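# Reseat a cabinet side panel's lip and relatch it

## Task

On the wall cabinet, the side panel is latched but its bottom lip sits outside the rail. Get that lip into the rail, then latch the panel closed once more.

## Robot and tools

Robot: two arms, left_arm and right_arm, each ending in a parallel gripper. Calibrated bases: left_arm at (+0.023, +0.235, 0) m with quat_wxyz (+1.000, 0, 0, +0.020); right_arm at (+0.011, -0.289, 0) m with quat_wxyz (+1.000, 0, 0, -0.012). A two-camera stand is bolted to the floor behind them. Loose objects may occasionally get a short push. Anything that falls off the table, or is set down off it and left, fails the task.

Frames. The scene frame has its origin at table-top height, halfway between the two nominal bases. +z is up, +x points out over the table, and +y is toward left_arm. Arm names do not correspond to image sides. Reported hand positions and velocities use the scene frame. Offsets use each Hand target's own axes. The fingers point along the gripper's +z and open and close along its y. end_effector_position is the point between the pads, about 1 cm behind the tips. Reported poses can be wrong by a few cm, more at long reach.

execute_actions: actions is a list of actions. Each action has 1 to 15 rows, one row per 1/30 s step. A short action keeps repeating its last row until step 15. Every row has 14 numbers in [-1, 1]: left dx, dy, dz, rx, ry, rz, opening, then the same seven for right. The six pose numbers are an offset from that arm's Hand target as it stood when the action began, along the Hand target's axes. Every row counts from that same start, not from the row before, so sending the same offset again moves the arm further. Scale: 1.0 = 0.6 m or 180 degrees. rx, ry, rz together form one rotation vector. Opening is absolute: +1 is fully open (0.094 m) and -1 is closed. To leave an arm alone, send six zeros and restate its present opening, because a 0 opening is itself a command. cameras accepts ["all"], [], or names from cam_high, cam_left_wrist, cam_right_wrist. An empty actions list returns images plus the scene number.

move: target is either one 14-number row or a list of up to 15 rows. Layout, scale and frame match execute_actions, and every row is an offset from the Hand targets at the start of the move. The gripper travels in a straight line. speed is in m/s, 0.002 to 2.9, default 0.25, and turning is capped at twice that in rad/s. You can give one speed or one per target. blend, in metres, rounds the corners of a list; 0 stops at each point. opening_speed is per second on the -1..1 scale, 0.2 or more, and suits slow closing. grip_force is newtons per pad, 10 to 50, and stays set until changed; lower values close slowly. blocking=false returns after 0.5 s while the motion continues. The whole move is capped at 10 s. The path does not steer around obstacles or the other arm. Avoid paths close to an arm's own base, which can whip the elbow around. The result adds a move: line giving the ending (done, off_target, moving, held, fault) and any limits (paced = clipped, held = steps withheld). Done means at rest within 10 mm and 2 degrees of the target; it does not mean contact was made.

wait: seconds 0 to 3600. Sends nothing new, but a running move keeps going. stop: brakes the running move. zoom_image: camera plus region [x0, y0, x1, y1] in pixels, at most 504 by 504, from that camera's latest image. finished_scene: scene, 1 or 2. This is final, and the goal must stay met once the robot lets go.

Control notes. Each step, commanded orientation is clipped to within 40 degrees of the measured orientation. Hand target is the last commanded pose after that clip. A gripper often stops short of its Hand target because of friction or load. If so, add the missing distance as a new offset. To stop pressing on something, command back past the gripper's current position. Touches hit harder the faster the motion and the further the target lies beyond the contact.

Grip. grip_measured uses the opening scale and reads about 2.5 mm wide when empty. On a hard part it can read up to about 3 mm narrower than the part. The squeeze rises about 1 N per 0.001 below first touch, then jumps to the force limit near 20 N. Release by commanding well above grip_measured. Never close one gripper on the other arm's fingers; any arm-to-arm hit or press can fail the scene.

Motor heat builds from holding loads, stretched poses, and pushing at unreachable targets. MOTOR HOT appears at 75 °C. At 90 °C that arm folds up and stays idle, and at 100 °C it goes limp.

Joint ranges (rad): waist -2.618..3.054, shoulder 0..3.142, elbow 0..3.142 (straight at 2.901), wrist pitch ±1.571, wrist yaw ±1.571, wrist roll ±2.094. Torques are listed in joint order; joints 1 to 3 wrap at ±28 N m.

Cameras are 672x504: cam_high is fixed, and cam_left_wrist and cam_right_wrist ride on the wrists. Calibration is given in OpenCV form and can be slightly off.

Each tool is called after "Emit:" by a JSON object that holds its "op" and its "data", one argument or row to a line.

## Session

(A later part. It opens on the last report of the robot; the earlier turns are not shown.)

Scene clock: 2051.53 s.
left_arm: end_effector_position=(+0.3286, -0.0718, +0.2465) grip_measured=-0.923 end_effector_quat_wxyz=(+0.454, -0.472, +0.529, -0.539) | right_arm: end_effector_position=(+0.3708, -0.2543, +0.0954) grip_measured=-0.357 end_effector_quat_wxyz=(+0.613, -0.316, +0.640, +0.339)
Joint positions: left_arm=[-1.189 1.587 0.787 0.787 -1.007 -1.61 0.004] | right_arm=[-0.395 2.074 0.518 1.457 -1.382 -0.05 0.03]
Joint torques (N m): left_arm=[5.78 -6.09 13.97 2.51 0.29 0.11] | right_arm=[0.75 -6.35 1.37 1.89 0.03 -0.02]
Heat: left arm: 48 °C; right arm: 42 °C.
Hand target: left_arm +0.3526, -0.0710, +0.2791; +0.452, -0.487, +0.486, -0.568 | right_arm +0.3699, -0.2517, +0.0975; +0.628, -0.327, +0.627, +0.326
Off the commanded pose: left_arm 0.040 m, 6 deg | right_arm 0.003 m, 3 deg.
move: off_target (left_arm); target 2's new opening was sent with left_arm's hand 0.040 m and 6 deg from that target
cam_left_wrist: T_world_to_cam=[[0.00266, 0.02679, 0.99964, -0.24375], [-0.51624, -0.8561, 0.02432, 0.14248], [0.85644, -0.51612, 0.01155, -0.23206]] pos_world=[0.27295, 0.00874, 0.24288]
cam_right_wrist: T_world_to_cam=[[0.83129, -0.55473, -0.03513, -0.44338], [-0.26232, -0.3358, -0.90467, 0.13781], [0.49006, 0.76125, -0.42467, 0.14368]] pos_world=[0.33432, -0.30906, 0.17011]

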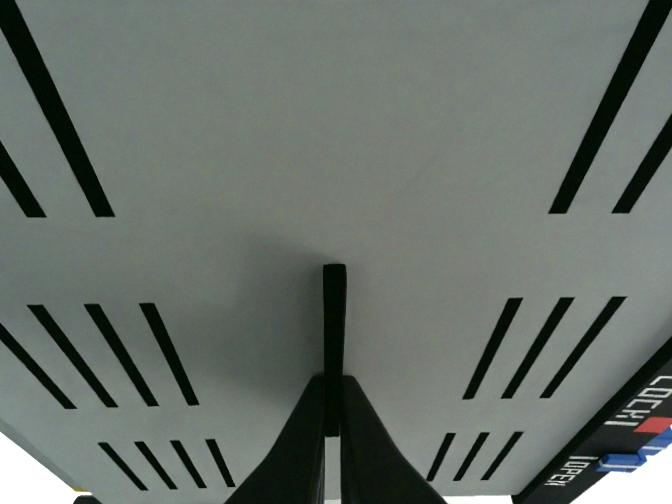

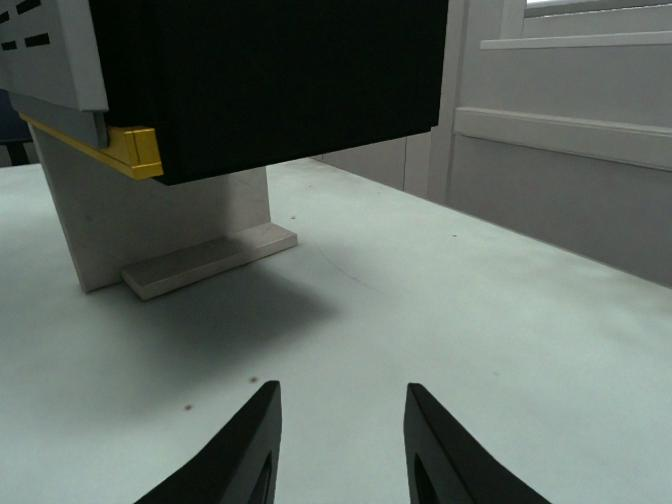

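Emit:
{"op": "wait", "data": {
  "seconds": 0.1,
  "cameras": ["cam_high", "cam_left_wrist", "cam_right_wrist"]
}}

Emit:
{"op": "zoom_image", "data": {
  "camera": "cam_high",
  "region": [170, 240, 270, 340]
}}

Emit:
{"op": "zoom_image", "data": {
  "camera": "cam_high",
  "region": [180, 340, 280, 440]
}}

Scene clock: 2220.90 s.
left_arm: end_effector_position=(+0.3286, -0.0718, +0.2465) grip_measured=-0.923 end_effector_quat_wxyz=(+0.454, -0.472, +0.529, -0.539) | right_arm: end_effector_position=(+0.3708, -0.2543, +0.0954) grip_measured=-0.357 end_effector_quat_wxyz=(+0.613, -0.316, +0.640, +0.339)
Joint positions: left_arm=[-1.189 1.587 0.787 0.787 -1.007 -1.61 0.004] | right_arm=[-0.395 2.074 0.518 1.457 -1.382 -0.05 0.03]
Joint torques (N m): left_arm=[5.68 -6.06 13.98 2.53 0.29 0.12] | right_arm=[0.75 -6.35 1.37 1.88 0.03 -0.02]
Heat: left arm: 50 °C; right arm: 42 °C.
Hand target: left_arm +0.3526, -0.0710, +0.2791; +0.452, -0.487, +0.486, -0.568 | right_arm +0.3699, -0.2517, +0.0975; +0.628, -0.327, +0.627, +0.326
Tool commands: left_gripper/opening=-1.0 right_gripper/opening=-0.36
Off the commanded pose: left_arm 0.040 m, 6 deg | right_arm 0.003 m, 3 deg.
wait: 0.10 s; at rest from the start
cam_left_wrist: T_world_to_cam=[[0.00266, 0.02679, 0.99964, -0.24375], [-0.51624, -0.8561, 0.02432, 0.14248], [0.85644, -0.51612, 0.01155, -0.23206]] pos_world=[0.27295, 0.00874, 0.24288]
cam_right_wrist: T_world_to_cam=[[0.83129, -0.55473, -0.03513, -0.44338], [-0.26232, -0.3358, -0.90467, 0.13781], [0.49006, 0.76125, -0.42467, 0.14368]] pos_world=[0.33432, -0.30906, 0.17011]

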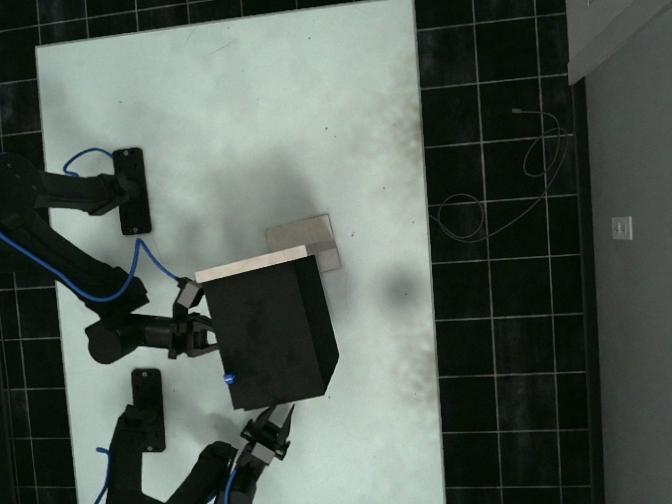

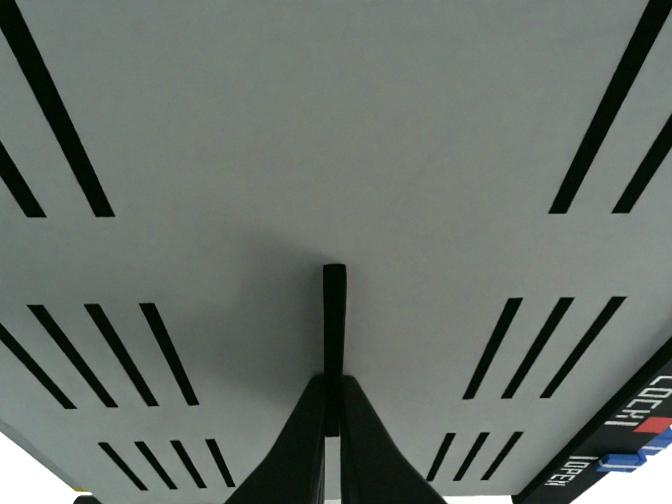

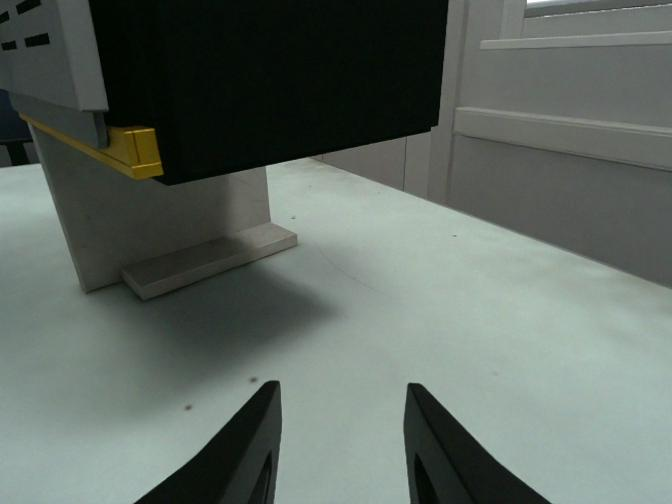

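Scaled by 5.040 from the camera's image (finer frame: 960x720).

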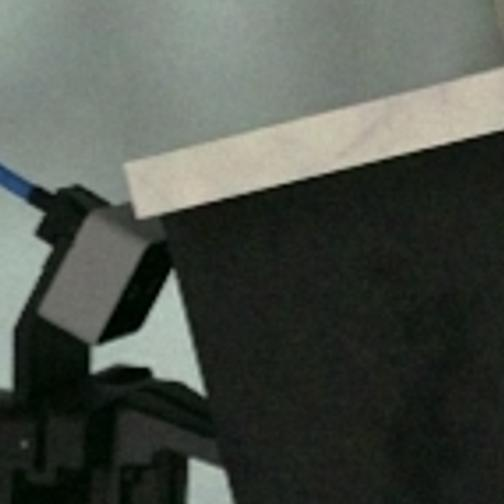

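Scaled by 5.040 from the camera's image (finer frame: 960x720).

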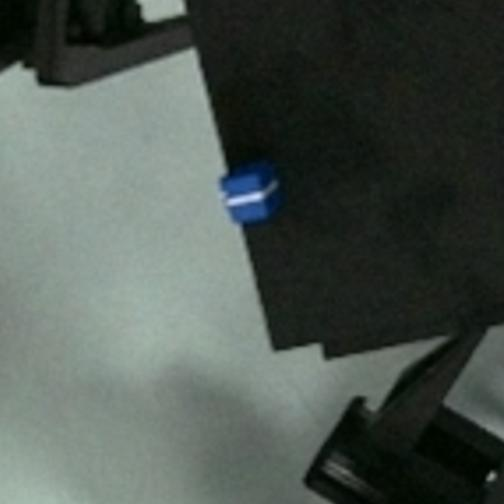

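Emit:
{"op": "move", "data": {
  "target": [
    [0.02027,-0.00277,-0.09444,0,0,0,-1,0,0,0,0,0,0,-0.36],
    [0.03657,-0.06109,-0.08883,0.055,0.0081,0.038,-1,0,0,0,0,0,0,-0.36],
    [0.01564,0.01157,-0.03995,0.031,0.0081,0.038,-1,0,0,0,0,0,0,-0.36]
  ],
  "speed": 0.08,
  "blend": [0.012,0.012,0],
  "cameras": ["cam_right_wrist","cam_left_wrist"]
}}

Scene clock: 2394.73 s.
left_arm: end_effector_position=(+0.3133, -0.0814, +0.2815) grip_measured=-0.924 end_effector_quat_wxyz=(+0.490, -0.435, +0.480, -0.583) | right_arm: end_effector_position=(+0.3708, -0.2543, +0.0954) grip_measured=-0.357 end_effector_quat_wxyz=(+0.613, -0.316, +0.640, +0.339)
Joint positions: left_arm=[-1.241 1.665 0.782 1.206 -1.044 -1.327 0.004] | right_arm=[-0.395 2.074 0.518 1.457 -1.382 -0.05 0.03]
Joint torques (N m): left_arm=[4.44 -5.37 6.69 1.6 0.56 0.09] | right_arm=[0.75 -6.37 1.36 1.88 0.03 -0.02]
Heat: left arm: 52 °C; right arm: 42 °C.
Hand target: left_arm +0.3281, -0.0783, +0.2720; +0.503, -0.427, +0.491, -0.569 | right_arm +0.3699, -0.2517, +0.0975; +0.628, -0.327, +0.627, +0.326
Off the commanded pose: left_arm 0.018 m, 3 deg | right_arm 0.003 m, 3 deg.
move: off_target (left_arm)
cam_left_wrist: T_world_to_cam=[[-0.16118, 0.05877, 0.98517, -0.22043], [-0.51041, -0.85933, -0.03224, 0.1395], [0.84469, -0.50804, 0.1685, -0.26423]] pos_world=[0.25887, -0.00141, 0.26618]
cam_right_wrist: T_world_to_cam=[[0.83129, -0.55473, -0.03513, -0.44338], [-0.26232, -0.3358, -0.90467, 0.13781], [0.49006, 0.76125, -0.42467, 0.14368]] pos_world=[0.33432, -0.30906, 0.17011]
Images, in order (width x height): cam_left_wrist 672x504, cam_right_wrist 672x504.

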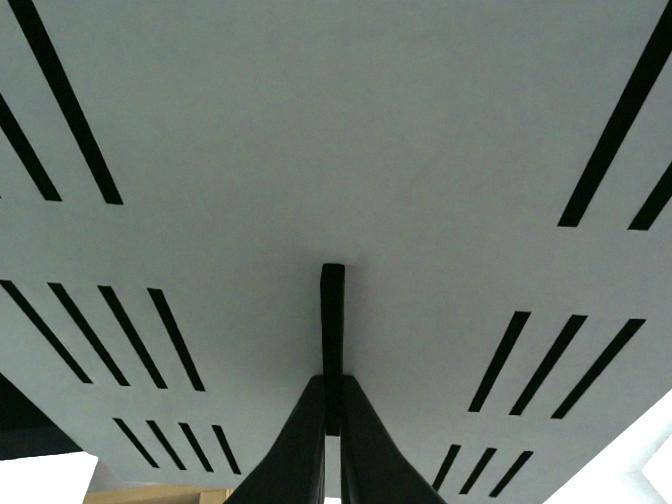

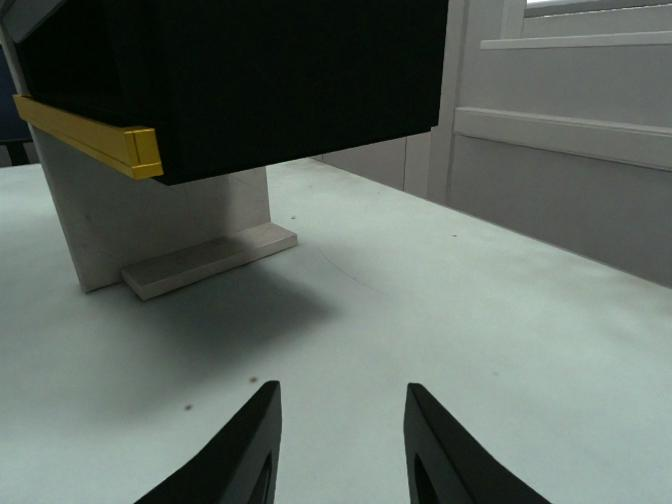

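Emit:
{"op": "zoom_image", "data": {
  "camera": "cam_left_wrist",
  "region": [200, 220, 480, 500]
}}

Scaled by 1.800 from the camera's image (finer frame: 960x720).

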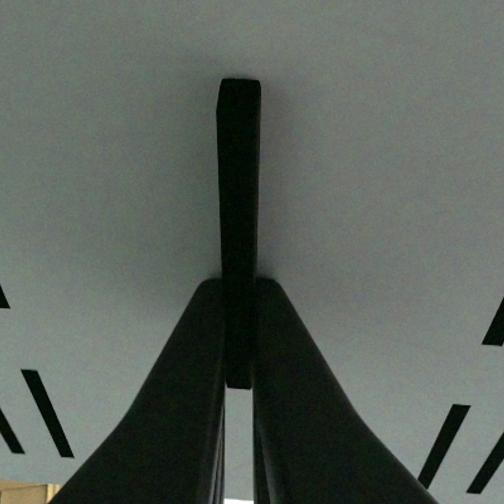

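Emit:
{"op": "move", "data": {
  "target": [-0.0022,0.01644,-0.00285,-0.0294,0,0.0072,-1,0,0,0,0,0,0,-0.36],
  "speed": 0.08,
  "cameras": ["cam_right_wrist","cam_left_wrist"]
}}

Scene clock: 2549.37 s.
left_arm: end_effector_position=(+0.3206, -0.0863, +0.2502) grip_measured=-0.924 end_effector_quat_wxyz=(+0.477, -0.439, +0.529, -0.548) | right_arm: end_effector_position=(+0.3708, -0.2543, +0.0954) grip_measured=-0.357 end_effector_quat_wxyz=(+0.613, -0.316, +0.640, +0.339)
Joint positions: left_arm=[-1.223 1.654 0.782 0.978 -1.019 -1.457 0.004] | right_arm=[-0.395 2.074 0.518 1.457 -1.382 -0.05 0.03]
Joint torques (N m): left_arm=[2.36 -9.92 8.73 1.58 -0.09 0.21] | right_arm=[0.73 -6.34 1.36 1.89 0.03 -0.03]
Heat: left arm: 43 °C; right arm: 42 °C.
Hand target: left_arm +0.3280, -0.0770, +0.2620; +0.489, -0.444, +0.522, -0.540 | right_arm +0.3699, -0.2517, +0.0975; +0.628, -0.327, +0.627, +0.326
Off the commanded pose: left_arm 0.017 m, 2 deg | right_arm 0.003 m, 3 deg.
move: off_target (left_arm)
cam_left_wrist: T_world_to_cam=[[-0.06678, -0.01409, 0.99767, -0.22782], [-0.53199, -0.84541, -0.04755, 0.14985], [0.84411, -0.53393, 0.04896, -0.23969]] pos_world=[0.26683, -0.0045, 0.24616]
cam_right_wrist: T_world_to_cam=[[0.83129, -0.55473, -0.03513, -0.44338], [-0.26232, -0.3358, -0.90467, 0.13781], [0.49006, 0.76125, -0.42467, 0.14368]] pos_world=[0.33432, -0.30906, 0.17011]
Images, in order (width x height): cam_left_wrist 672x504, cam_right_wrist 672x504.

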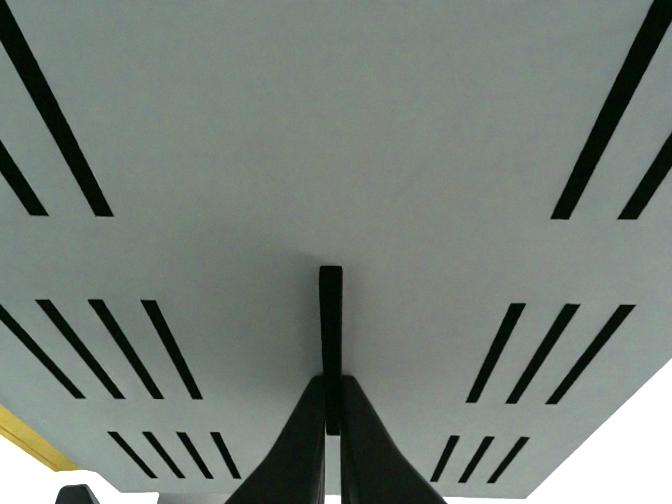

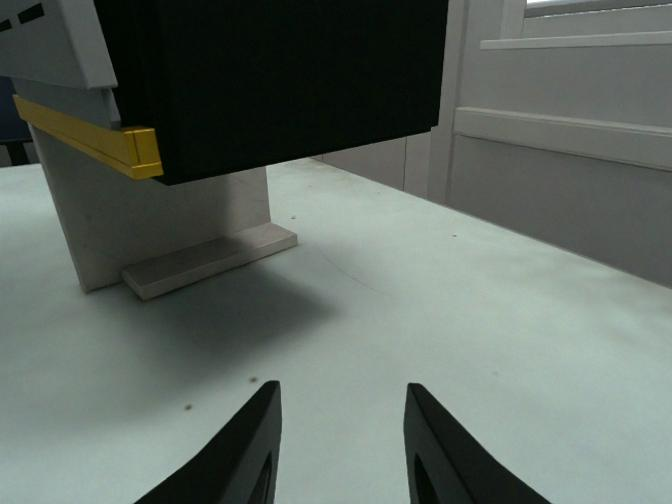

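Emit:
{"op": "zoom_image", "data": {
  "camera": "cam_right_wrist",
  "region": [0, 0, 240, 240]
}}

Emit:
{"op": "zoom_image", "data": {
  "camera": "cam_right_wrist",
  "region": [60, 60, 180, 200]
}}

Scaled by 2.100 from the camera's image (finer frame: 960x720).

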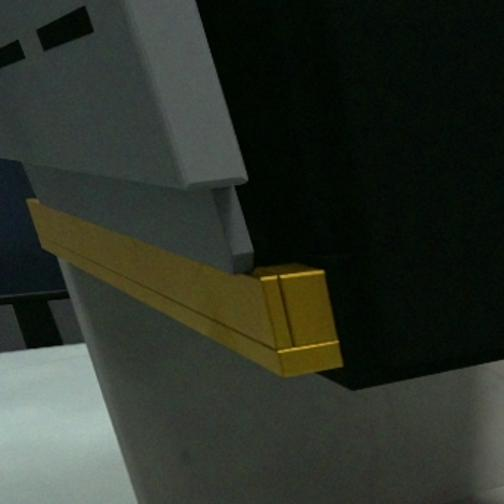

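Scaled by 3.600 from the camera's image (finer frame: 960x720).

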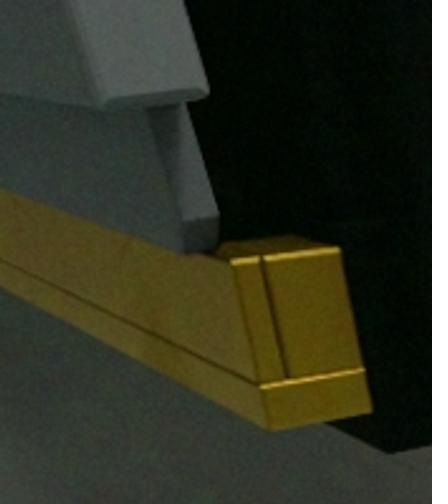

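Emit:
{"op": "move", "data": {
  "target": [
    [-0.0005,-0.04706,-0.0046,0.0194,0,0,-1,0,0,0,0,0,0,-0.36],
    [-0.0003,-0.00862,-0.00437,0.0167,0,0,-1,0,0,0,0,0,0,-0.36]
  ],
  "speed": 0.08,
  "cameras": ["cam_right_wrist","cam_left_wrist"]
}}

Scene clock: 2736.03 s.
left_arm: end_effector_position=(+0.3221, -0.0840, +0.2560) grip_measured=-0.924 end_effector_quat_wxyz=(+0.494, -0.425, +0.533, -0.540) | right_arm: end_effector_position=(+0.3708, -0.2543, +0.0954) grip_measured=-0.357 end_effector_quat_wxyz=(+0.613, -0.316, +0.640, +0.339)
Joint positions: left_arm=[-1.217 1.65 0.782 1.005 -1.016 -1.387 0.004] | right_arm=[-0.395 2.074 0.518 1.457 -1.382 -0.05 0.03]
Joint torques (N m): left_arm=[1.24 -7.46 6.83 2.73 -0.04 0.26] | right_arm=[0.75 -6.35 1.36 1.89 0.03 -0.03]
Heat: left arm: 43 °C; right arm: 42 °C.
Hand target: left_arm +0.3252, -0.0765, +0.2669; +0.500, -0.431, +0.508, -0.553 | right_arm +0.3699, -0.2517, +0.0975; +0.628, -0.327, +0.627, +0.326
Off the commanded pose: left_arm 0.014 m, 3 deg | right_arm 0.003 m, 3 deg.
move: off_target (left_arm)
cam_left_wrist: T_world_to_cam=[[-0.08923, -0.05556, 0.99446, -0.22888], [-0.52376, -0.84663, -0.0943, 0.16204], [0.84718, -0.52927, 0.04645, -0.24]] pos_world=[0.26777, -0.00255, 0.25404]
cam_right_wrist: T_world_to_cam=[[0.83129, -0.55473, -0.03513, -0.44338], [-0.26232, -0.3358, -0.90467, 0.13781], [0.49006, 0.76125, -0.42467, 0.14368]] pos_world=[0.33432, -0.30906, 0.17011]
Images, in order (width x height): cam_left_wrist 672x504, cam_right_wrist 672x504.

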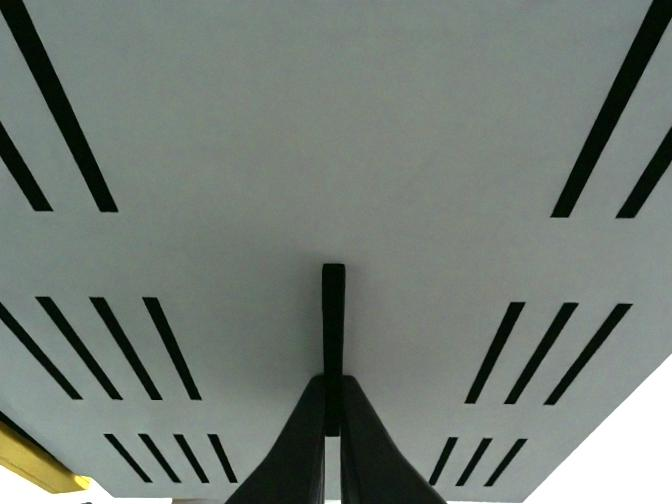

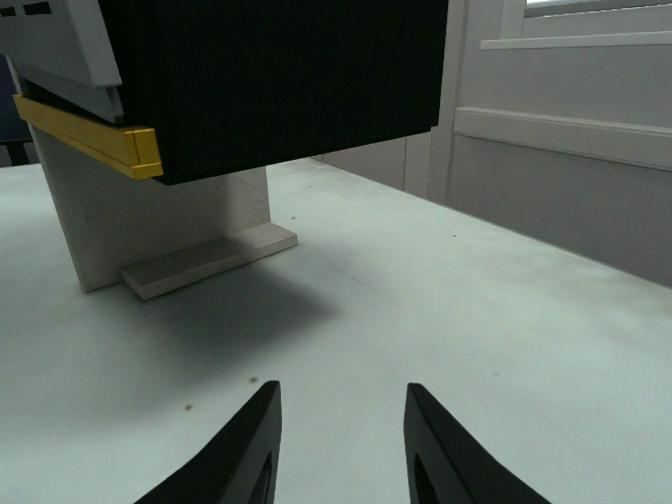

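Emit:
{"op": "zoom_image", "data": {
  "camera": "cam_right_wrist",
  "region": [70, 50, 190, 190]
}}

Emit:
{"op": "zoom_image", "data": {
  "camera": "cam_right_wrist",
  "region": [0, 30, 120, 170]
}}

Scaled by 3.600 from the camera's image (finer frame: 960x720).

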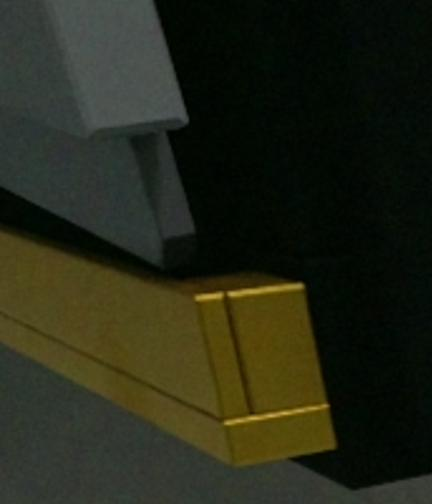

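Scaled by 3.600 from the camera's image (finer frame: 960x720).

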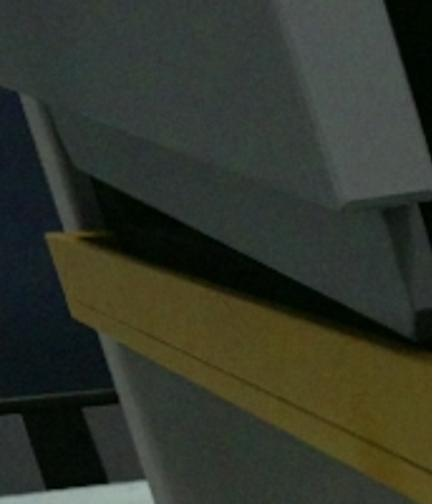

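Emit:
{"op": "zoom_image", "data": {
  "camera": "cam_right_wrist",
  "region": [30, 0, 150, 140]
}}

Scaled by 3.600 from the camera's image (finer frame: 960x720).

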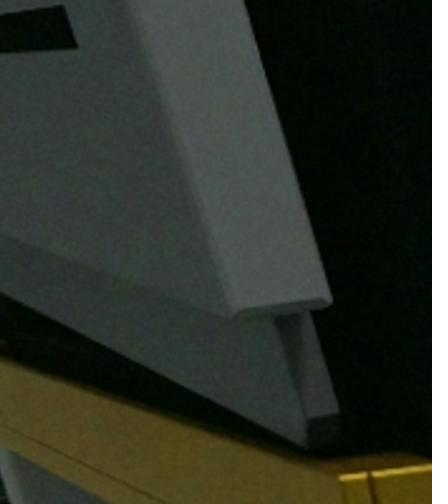

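Emit:
{"op": "move", "data": {
  "target": [
    [-0.01248,-0.01062,-0.00825,0.0142,-0.01,-0.035,-1,0,0,0,0,0,0,-0.36],
    [-0.00785,-0.00023,-0.0042,0.005,-0.01,-0.0114,-1,0,0,0,0,0,0,-0.36]
  ],
  "speed": 0.06,
  "cameras": ["cam_right_wrist"]
}}

Emit:
{"op": "zoom_image", "data": {
  "camera": "cam_right_wrist",
  "region": [0, 0, 160, 180]
}}

Scene clock: 2846.80 s.
left_arm: end_effector_position=(+0.3205, -0.0841, +0.2561) grip_measured=-0.924 end_effector_quat_wxyz=(+0.486, -0.425, +0.519, -0.560) | right_arm: end_effector_position=(+0.3708, -0.2543, +0.0954) grip_measured=-0.357 end_effector_quat_wxyz=(+0.613, -0.316, +0.640, +0.339)
Joint positions: left_arm=[-1.217 1.669 0.759 1.099 -1 -1.383 0.004] | right_arm=[-0.395 2.074 0.518 1.457 -1.382 -0.05 0.03]
Joint torques (N m): left_arm=[0.55 -7.46 7.86 2.45 -0.55 0.23] | right_arm=[0.76 -6.37 1.37 1.89 0.03 -0.03]
Heat: left arm: 41 °C; right arm: 42 °C.
Hand target: left_arm +0.3233, -0.0716, +0.2670; +0.502, -0.445, +0.488, -0.559 | right_arm +0.3699, -0.2517, +0.0975; +0.628, -0.327, +0.627, +0.326
Off the commanded pose: left_arm 0.017 m, 5 deg | right_arm 0.003 m, 3 deg.
move: off_target (left_arm)
cam_right_wrist: T_world_to_cam=[[0.83129, -0.55473, -0.03513, -0.44338], [-0.26232, -0.3358, -0.90467, 0.13781], [0.49006, 0.76125, -0.42467, 0.14368]] pos_world=[0.33432, -0.30906, 0.17011]

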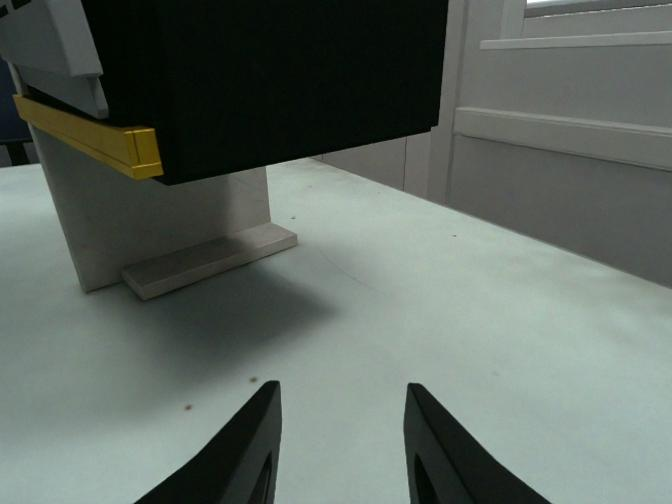

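Scaled by 2.800 from the camera's image (finer frame: 960x720).

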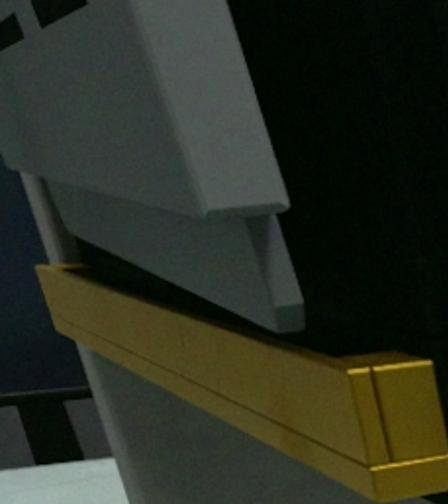

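Emit:
{"op": "move", "data": {
  "target": [
    [-0.0159,-0.00187,-0.0004,0,-0.0156,0,-1,0,0,0,0,0,0,-0.36],
    [0.0011,0.0001,0.0008,0,0.0067,0,-1,0,0,0,0,0,0,-0.36]
  ],
  "speed": 0.06,
  "cameras": ["cam_right_wrist"]
}}

Emit:
{"op": "zoom_image", "data": {
  "camera": "cam_right_wrist",
  "region": [0, 0, 160, 180]
}}

Scene clock: 2907.13 s.
left_arm: end_effector_position=(+0.3206, -0.0839, +0.2556) grip_measured=-0.924 end_effector_quat_wxyz=(+0.490, -0.422, +0.521, -0.557) | right_arm: end_effector_position=(+0.3708, -0.2543, +0.0954) grip_measured=-0.357 end_effector_quat_wxyz=(+0.613, -0.316, +0.640, +0.339)
Joint positions: left_arm=[-1.217 1.669 0.759 1.097 -1.002 -1.372 0.004] | right_arm=[-0.395 2.074 0.518 1.457 -1.382 -0.05 0.03]
Joint torques (N m): left_arm=[1.22 -8.23 6.99 2.43 -0.25 0.1] | right_arm=[0.73 -6.35 1.36 1.89 0.03 -0.03]
Heat: left arm: 42 °C; right arm: 42 °C.
Hand target: left_arm +0.3237, -0.0723, +0.2670; +0.496, -0.439, +0.493, -0.564 | right_arm +0.3699, -0.2517, +0.0975; +0.628, -0.327, +0.627, +0.326
Off the commanded pose: left_arm 0.017 m, 4 deg | right_arm 0.003 m, 3 deg.
move: off_target (left_arm)
cam_right_wrist: T_world_to_cam=[[0.83129, -0.55473, -0.03513, -0.44338], [-0.26232, -0.3358, -0.90467, 0.13781], [0.49006, 0.76125, -0.42467, 0.14368]] pos_world=[0.33432, -0.30906, 0.17011]

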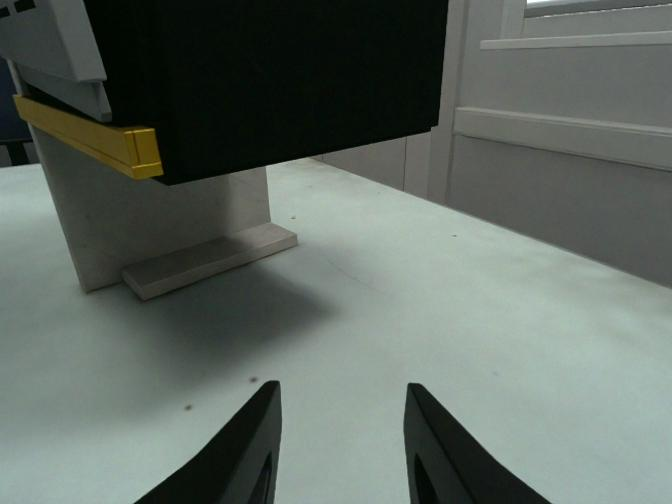

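Scaled by 2.800 from the camera's image (finer frame: 960x720).

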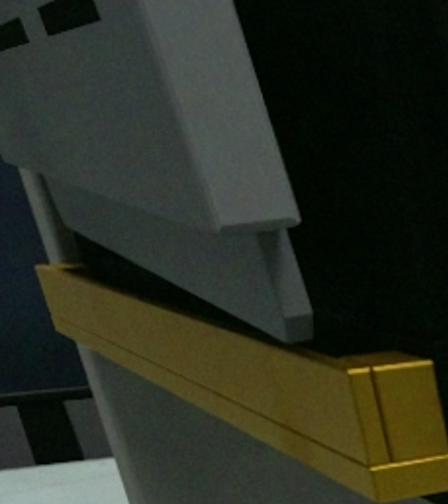

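Emit:
{"op": "move", "data": {
  "target": [
    [0.00685,-0.04495,0.00292,0.0117,-0.0139,-0.0147,-1,0,0,0,0,0,0,-0.36],
    [-0.00243,0.00042,0.00338,0.0039,-0.0078,0,-1,0,0,0,0,0,0,-0.36]
  ],
  "speed": 0.1,
  "cameras": ["cam_right_wrist"]
}}

Emit:
{"op": "zoom_image", "data": {
  "camera": "cam_right_wrist",
  "region": [0, 0, 160, 180]
}}

Scene clock: 2953.13 s.
left_arm: end_effector_position=(+0.3236, -0.0772, +0.2554) grip_measured=-0.924 end_effector_quat_wxyz=(+0.501, -0.436, +0.509, -0.547) | right_arm: end_effector_position=(+0.3708, -0.2543, +0.0954) grip_measured=-0.357 end_effector_quat_wxyz=(+0.613, -0.316, +0.640, +0.339)
Joint positions: left_arm=[-1.214 1.684 0.766 1.122 -1.046 -1.361 0.004] | right_arm=[-0.395 2.074 0.518 1.457 -1.382 -0.05 0.03]
Joint torques (N m): left_arm=[1.07 -7.38 7.02 2.6 0.05 0.25] | right_arm=[0.73 -6.37 1.36 1.89 0.03 -0.03]
Heat: left arm: 42 °C; right arm: 42 °C.
Hand target: left_arm +0.3259, -0.0711, +0.2669; +0.505, -0.443, +0.483, -0.561 | right_arm +0.3699, -0.2517, +0.0975; +0.628, -0.327, +0.627, +0.326
Off the commanded pose: left_arm 0.013 m, 3 deg | right_arm 0.003 m, 3 deg.
move: off_target (left_arm)
cam_right_wrist: T_world_to_cam=[[0.83129, -0.55473, -0.03513, -0.44338], [-0.26232, -0.3358, -0.90467, 0.13781], [0.49006, 0.76125, -0.42467, 0.14368]] pos_world=[0.33432, -0.30906, 0.17011]

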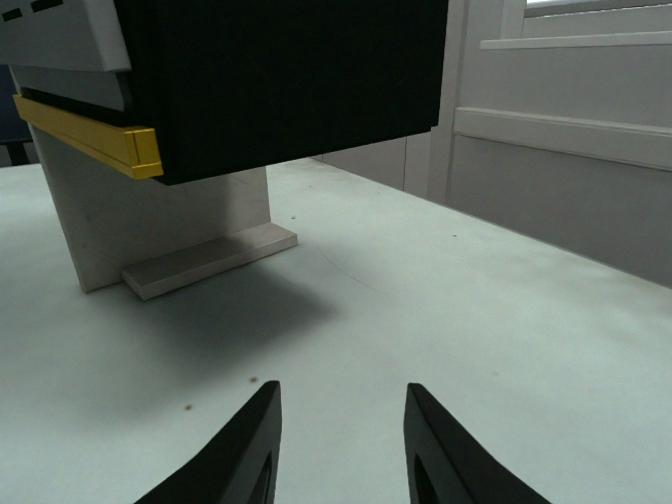

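Scaled by 2.800 from the camera's image (finer frame: 960x720).

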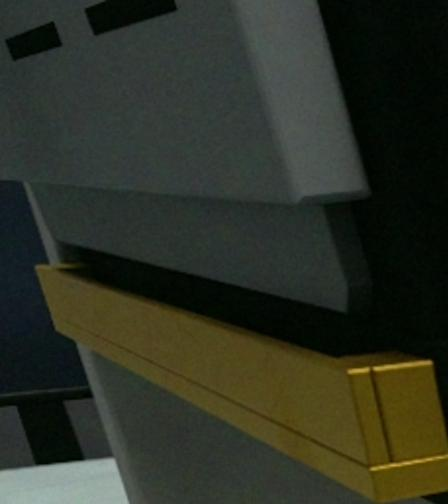

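Emit:
{"op": "zoom_image", "data": {
  "camera": "cam_right_wrist",
  "region": [80, 40, 180, 150]
}}

Emit:
{"op": "zoom_image", "data": {
  "camera": "cam_right_wrist",
  "region": [0, 40, 100, 150]
}}

Scaled by 4.582 from the camera's image (finer frame: 960x720).

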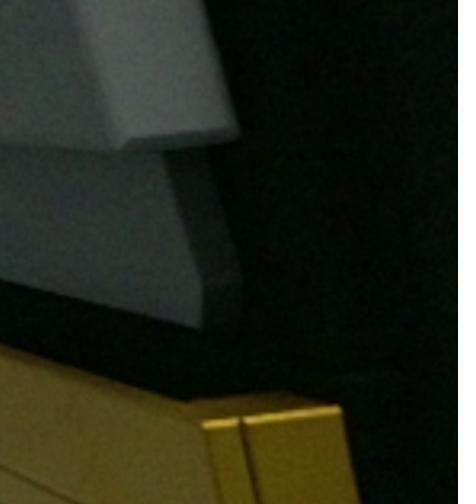

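Scaled by 4.582 from the camera's image (finer frame: 960x720).

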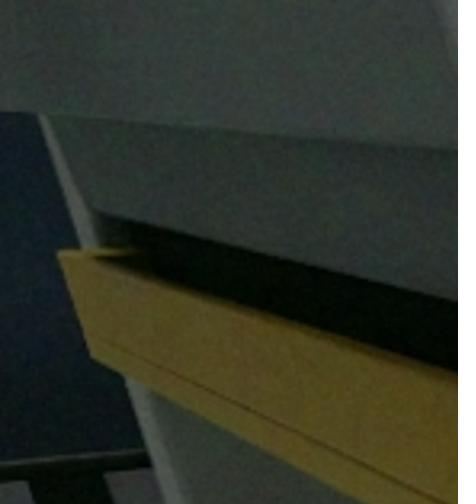

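Emit:
{"op": "move", "data": {
  "target": [
    [0.0112,-0.04567,-0.00122,0.0078,-0.0061,-0.0144,-1,0,0,0,0,0,0,-0.36],
    [0.00183,0.01303,-0.00303,0,0,0,-1,0,0,0,0,0,0,-0.36]
  ],
  "speed": 0.1,
  "cameras": ["cam_right_wrist"]
}}

Emit:
{"op": "zoom_image", "data": {
  "camera": "cam_right_wrist",
  "region": [80, 40, 180, 150]
}}

Emit:
{"op": "zoom_image", "data": {
  "camera": "cam_right_wrist",
  "region": [0, 40, 100, 150]
}}

Scene clock: 3080.93 s.
left_arm: end_effector_position=(+0.3227, -0.0755, +0.2506) grip_measured=-0.924 end_effector_quat_wxyz=(+0.503, -0.443, +0.500, -0.548) | right_arm: end_effector_position=(+0.3708, -0.2543, +0.0954) grip_measured=-0.357 end_effector_quat_wxyz=(+0.613, -0.316, +0.640, +0.339)
Joint positions: left_arm=[-1.219 1.707 0.757 1.172 -1.066 -1.357 0.004] | right_arm=[-0.395 2.074 0.518 1.457 -1.382 -0.05 0.03]
Joint torques (N m): left_arm=[1.2 -7.21 6.67 2.49 0.26 0.23] | right_arm=[0.75 -6.35 1.36 1.89 0.03 -0.03]
Heat: left arm: 46 °C; right arm: 42 °C.
Hand target: left_arm +0.3251, -0.0722, +0.2591; +0.505, -0.443, +0.483, -0.561 | right_arm +0.3699, -0.2517, +0.0975; +0.628, -0.327, +0.627, +0.326
Off the commanded pose: left_arm 0.009 m, 2 deg | right_arm 0.003 m, 3 deg.
move: done
cam_right_wrist: T_world_to_cam=[[0.83129, -0.55473, -0.03513, -0.44338], [-0.26232, -0.3358, -0.90467, 0.13781], [0.49006, 0.76125, -0.42467, 0.14368]] pos_world=[0.33432, -0.30906, 0.17011]

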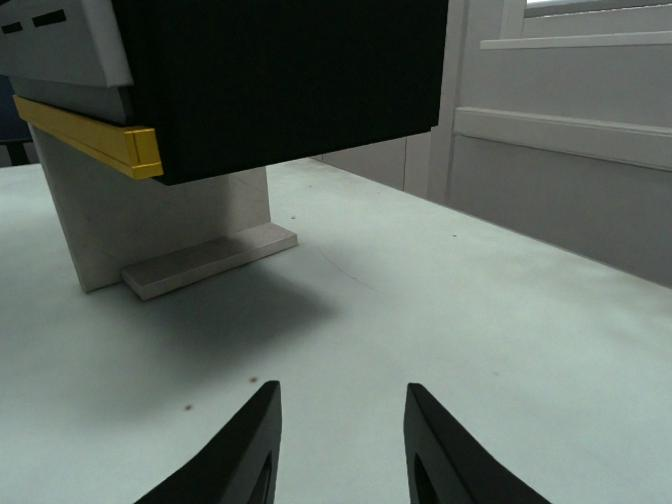

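Scaled by 4.582 from the camera's image (finer frame: 960x720).

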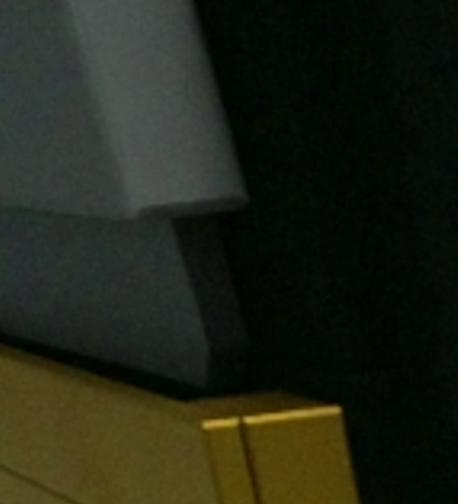

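Scaled by 4.582 from the camera's image (finer frame: 960x720).

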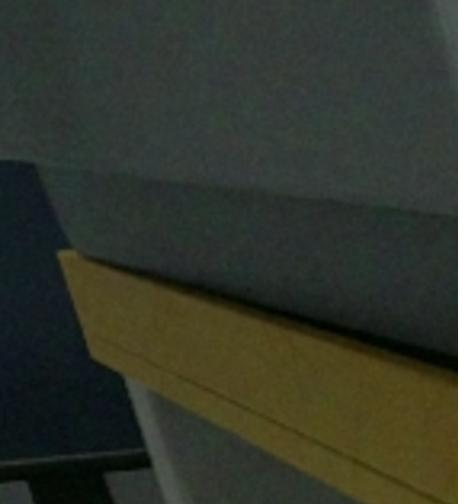

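Emit:
{"op": "wait", "data": {
  "seconds": 0,
  "cameras": ["cam_left_wrist"]
}}

Emit:
{"op": "zoom_image", "data": {
  "camera": "cam_left_wrist",
  "region": [0, 384, 160, 504]
}}

Scene clock: 3104.60 s.
left_arm: end_effector_position=(+0.3227, -0.0755, +0.2503) grip_measured=-0.924 end_effector_quat_wxyz=(+0.503, -0.443, +0.501, -0.548) | right_arm: end_effector_position=(+0.3708, -0.2543, +0.0954) grip_measured=-0.357 end_effector_quat_wxyz=(+0.613, -0.316, +0.640, +0.339)
Joint positions: left_arm=[-1.219 1.708 0.757 1.173 -1.066 -1.357 0.004] | right_arm=[-0.395 2.074 0.518 1.457 -1.382 -0.05 0.03]
Joint torques (N m): left_arm=[1.16 -7.2 6.75 2.5 0.22 0.24] | right_arm=[0.75 -6.37 1.36 1.89 0.03 -0.03]
Heat: left arm: 47 °C; right arm: 42 °C.
Hand target: left_arm +0.3251, -0.0722, +0.2589; +0.505, -0.443, +0.483, -0.561 | right_arm +0.3699, -0.2517, +0.0975; +0.628, -0.327, +0.627, +0.326
Tool commands: left_gripper/opening=-1.0 right_gripper/opening=-0.36
Off the commanded pose: left_arm 0.010 m, 3 deg | right_arm 0.003 m, 3 deg.
cam_left_wrist: T_world_to_cam=[[-0.11605, -0.00805, 0.99321, -0.21019], [-0.47844, -0.87586, -0.063, 0.14436], [0.87042, -0.48251, 0.09779, -0.25257]] pos_world=[0.26452, 0.00288, 0.24256]

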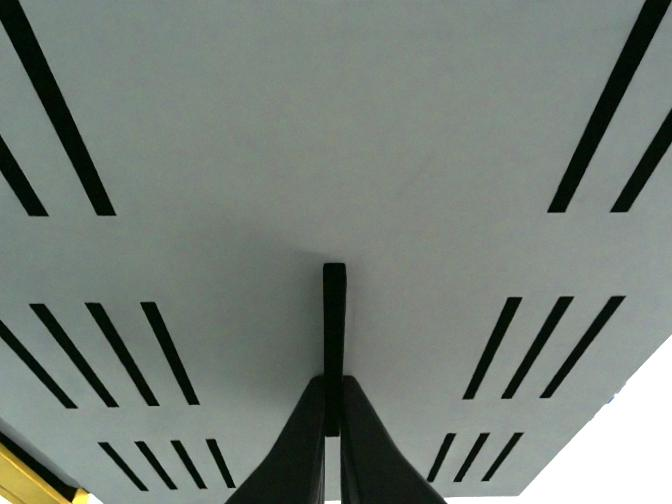

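Scaled by 3.150 from the camera's image (finer frame: 960x720).

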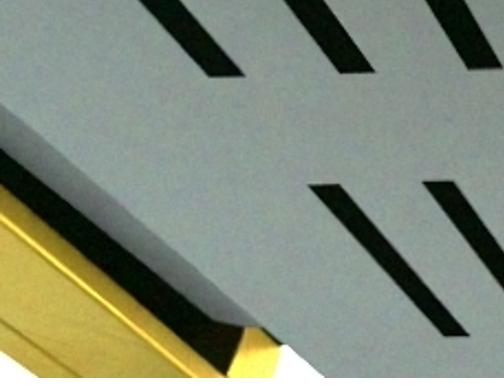

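Emit:
{"op": "zoom_image", "data": {
  "camera": "cam_left_wrist",
  "region": [50, 454, 110, 504]
}}

Emit:
{"op": "zoom_image", "data": {
  "camera": "cam_left_wrist",
  "region": [0, 404, 100, 504]
}}

Scaled by 8.400 from the camera's image (finer frame: 960x720).

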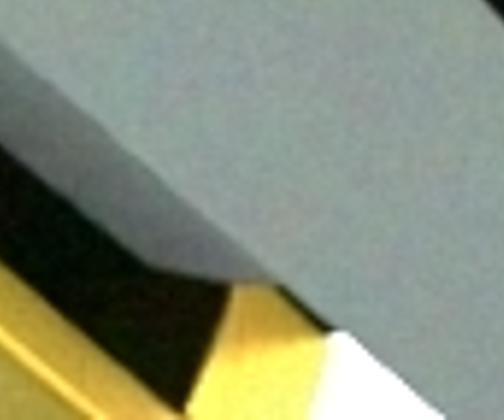

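Scaled by 5.040 from the camera's image (finer frame: 960x720).

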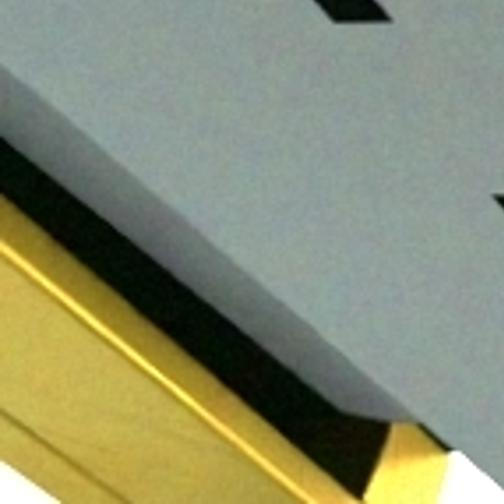

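Emit:
{"op": "move", "data": {
  "target": [
    [0.01367,-0.05048,0.00037,0.005,-0.0005,-0.0105,-1,0,0,0,0,0,0,-0.36],
    [0.00455,-0.01813,0.00235,-0.0028,0.0056,0.0039,-1,0,0,0,0,0,0,-0.36],
    [0.00423,0.01533,-0.00242,-0.0028,0.0056,0.0039,-1,0,0,0,0,0,0,-0.36]
  ],
  "speed": 0.1,
  "blend": [0,0.005,0],
  "cameras": ["cam_right_wrist","cam_left_wrist"]
}}

Emit:
{"op": "zoom_image", "data": {
  "camera": "cam_right_wrist",
  "region": [80, 40, 180, 150]
}}

Emit:
{"op": "zoom_image", "data": {
  "camera": "cam_left_wrist",
  "region": [0, 404, 100, 504]
}}

Scene clock: 3232.83 s.
left_arm: end_effector_position=(+0.3230, -0.0768, +0.2415) grip_measured=-0.924 end_effector_quat_wxyz=(+0.502, -0.438, +0.509, -0.546) | right_arm: end_effector_position=(+0.3708, -0.2543, +0.0954) grip_measured=-0.357 end_effector_quat_wxyz=(+0.613, -0.316, +0.640, +0.339)
Joint positions: left_arm=[-1.216 1.721 0.743 1.179 -1.052 -1.364 0.004] | right_arm=[-0.395 2.074 0.518 1.457 -1.382 -0.05 0.03]
Joint torques (N m): left_arm=[0.87 -7.17 6.49 2.51 0.22 0.21] | right_arm=[0.75 -6.37 1.36 1.89 0.03 -0.02]
Heat: left arm: 48 °C; right arm: 42 °C.
Hand target: left_arm +0.3247, -0.0747, +0.2498; +0.502, -0.437, +0.493, -0.560 | right_arm +0.3699, -0.2517, +0.0975; +0.628, -0.327, +0.627, +0.326
Off the commanded pose: left_arm 0.008 m, 2 deg | right_arm 0.003 m, 3 deg.
move: done
cam_left_wrist: T_world_to_cam=[[-0.1096, -0.02138, 0.99374, -0.20461], [-0.48889, -0.86932, -0.07263, 0.14907], [0.86543, -0.49379, 0.08483, -0.24872]] pos_world=[0.26571, 0.0024, 0.23525]
cam_right_wrist: T_world_to_cam=[[0.83129, -0.55473, -0.03513, -0.44338], [-0.26232, -0.3358, -0.90467, 0.13781], [0.49006, 0.76125, -0.42467, 0.14368]] pos_world=[0.33432, -0.30906, 0.17011]
Images, in order (width x height): cam_left_wrist 672x504, cam_right_wrist 672x504.

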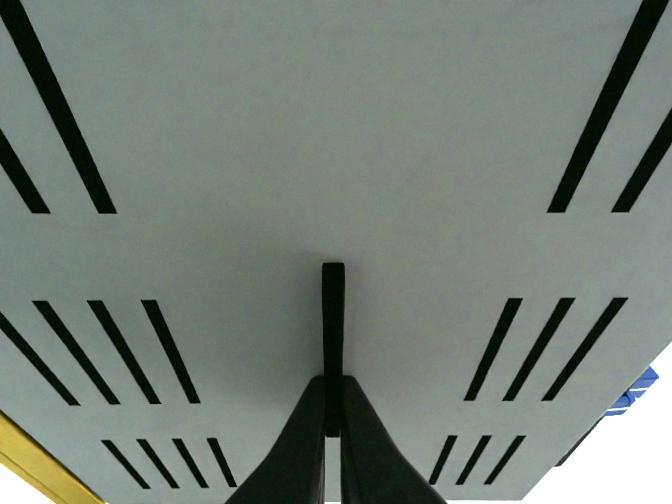

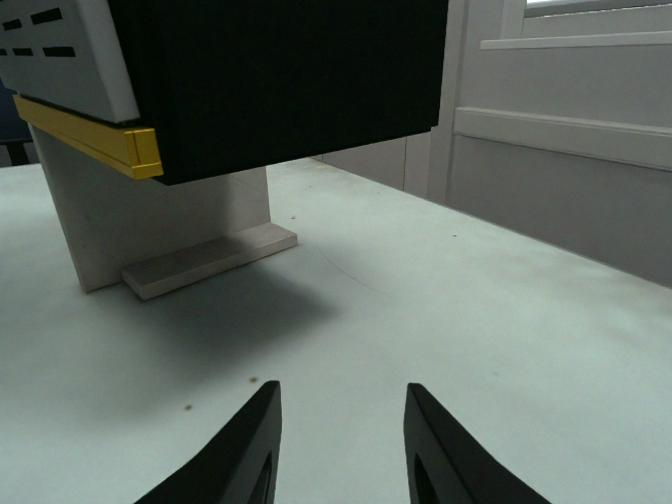

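Scaled by 4.582 from the camera's image (finer frame: 960x720).

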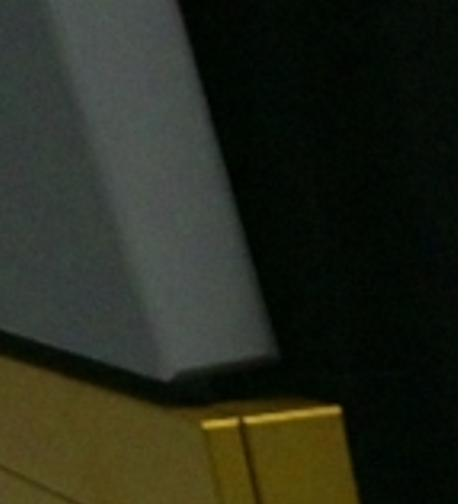

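Scaled by 5.040 from the camera's image (finer frame: 960x720).

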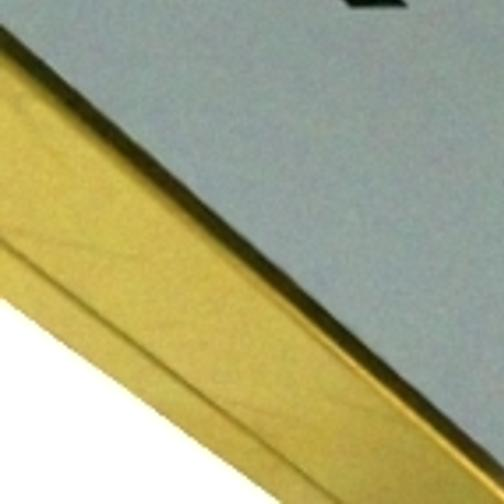

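Emit:
{"op": "zoom_image", "data": {
  "camera": "cam_right_wrist",
  "region": [0, 50, 100, 160]
}}

Emit:
{"op": "zoom_image", "data": {
  "camera": "cam_left_wrist",
  "region": [500, 340, 672, 504]
}}

Scaled by 4.582 from the camera's image (finer frame: 960x720).

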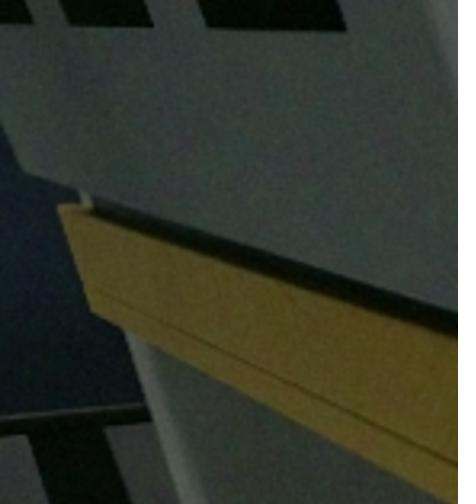

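Scaled by 2.930 from the camera's image (finer frame: 960x720).

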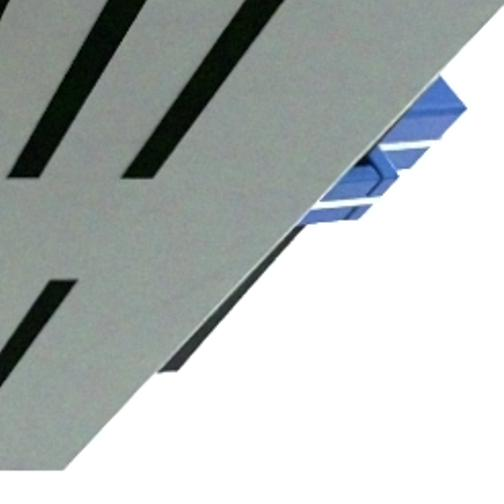

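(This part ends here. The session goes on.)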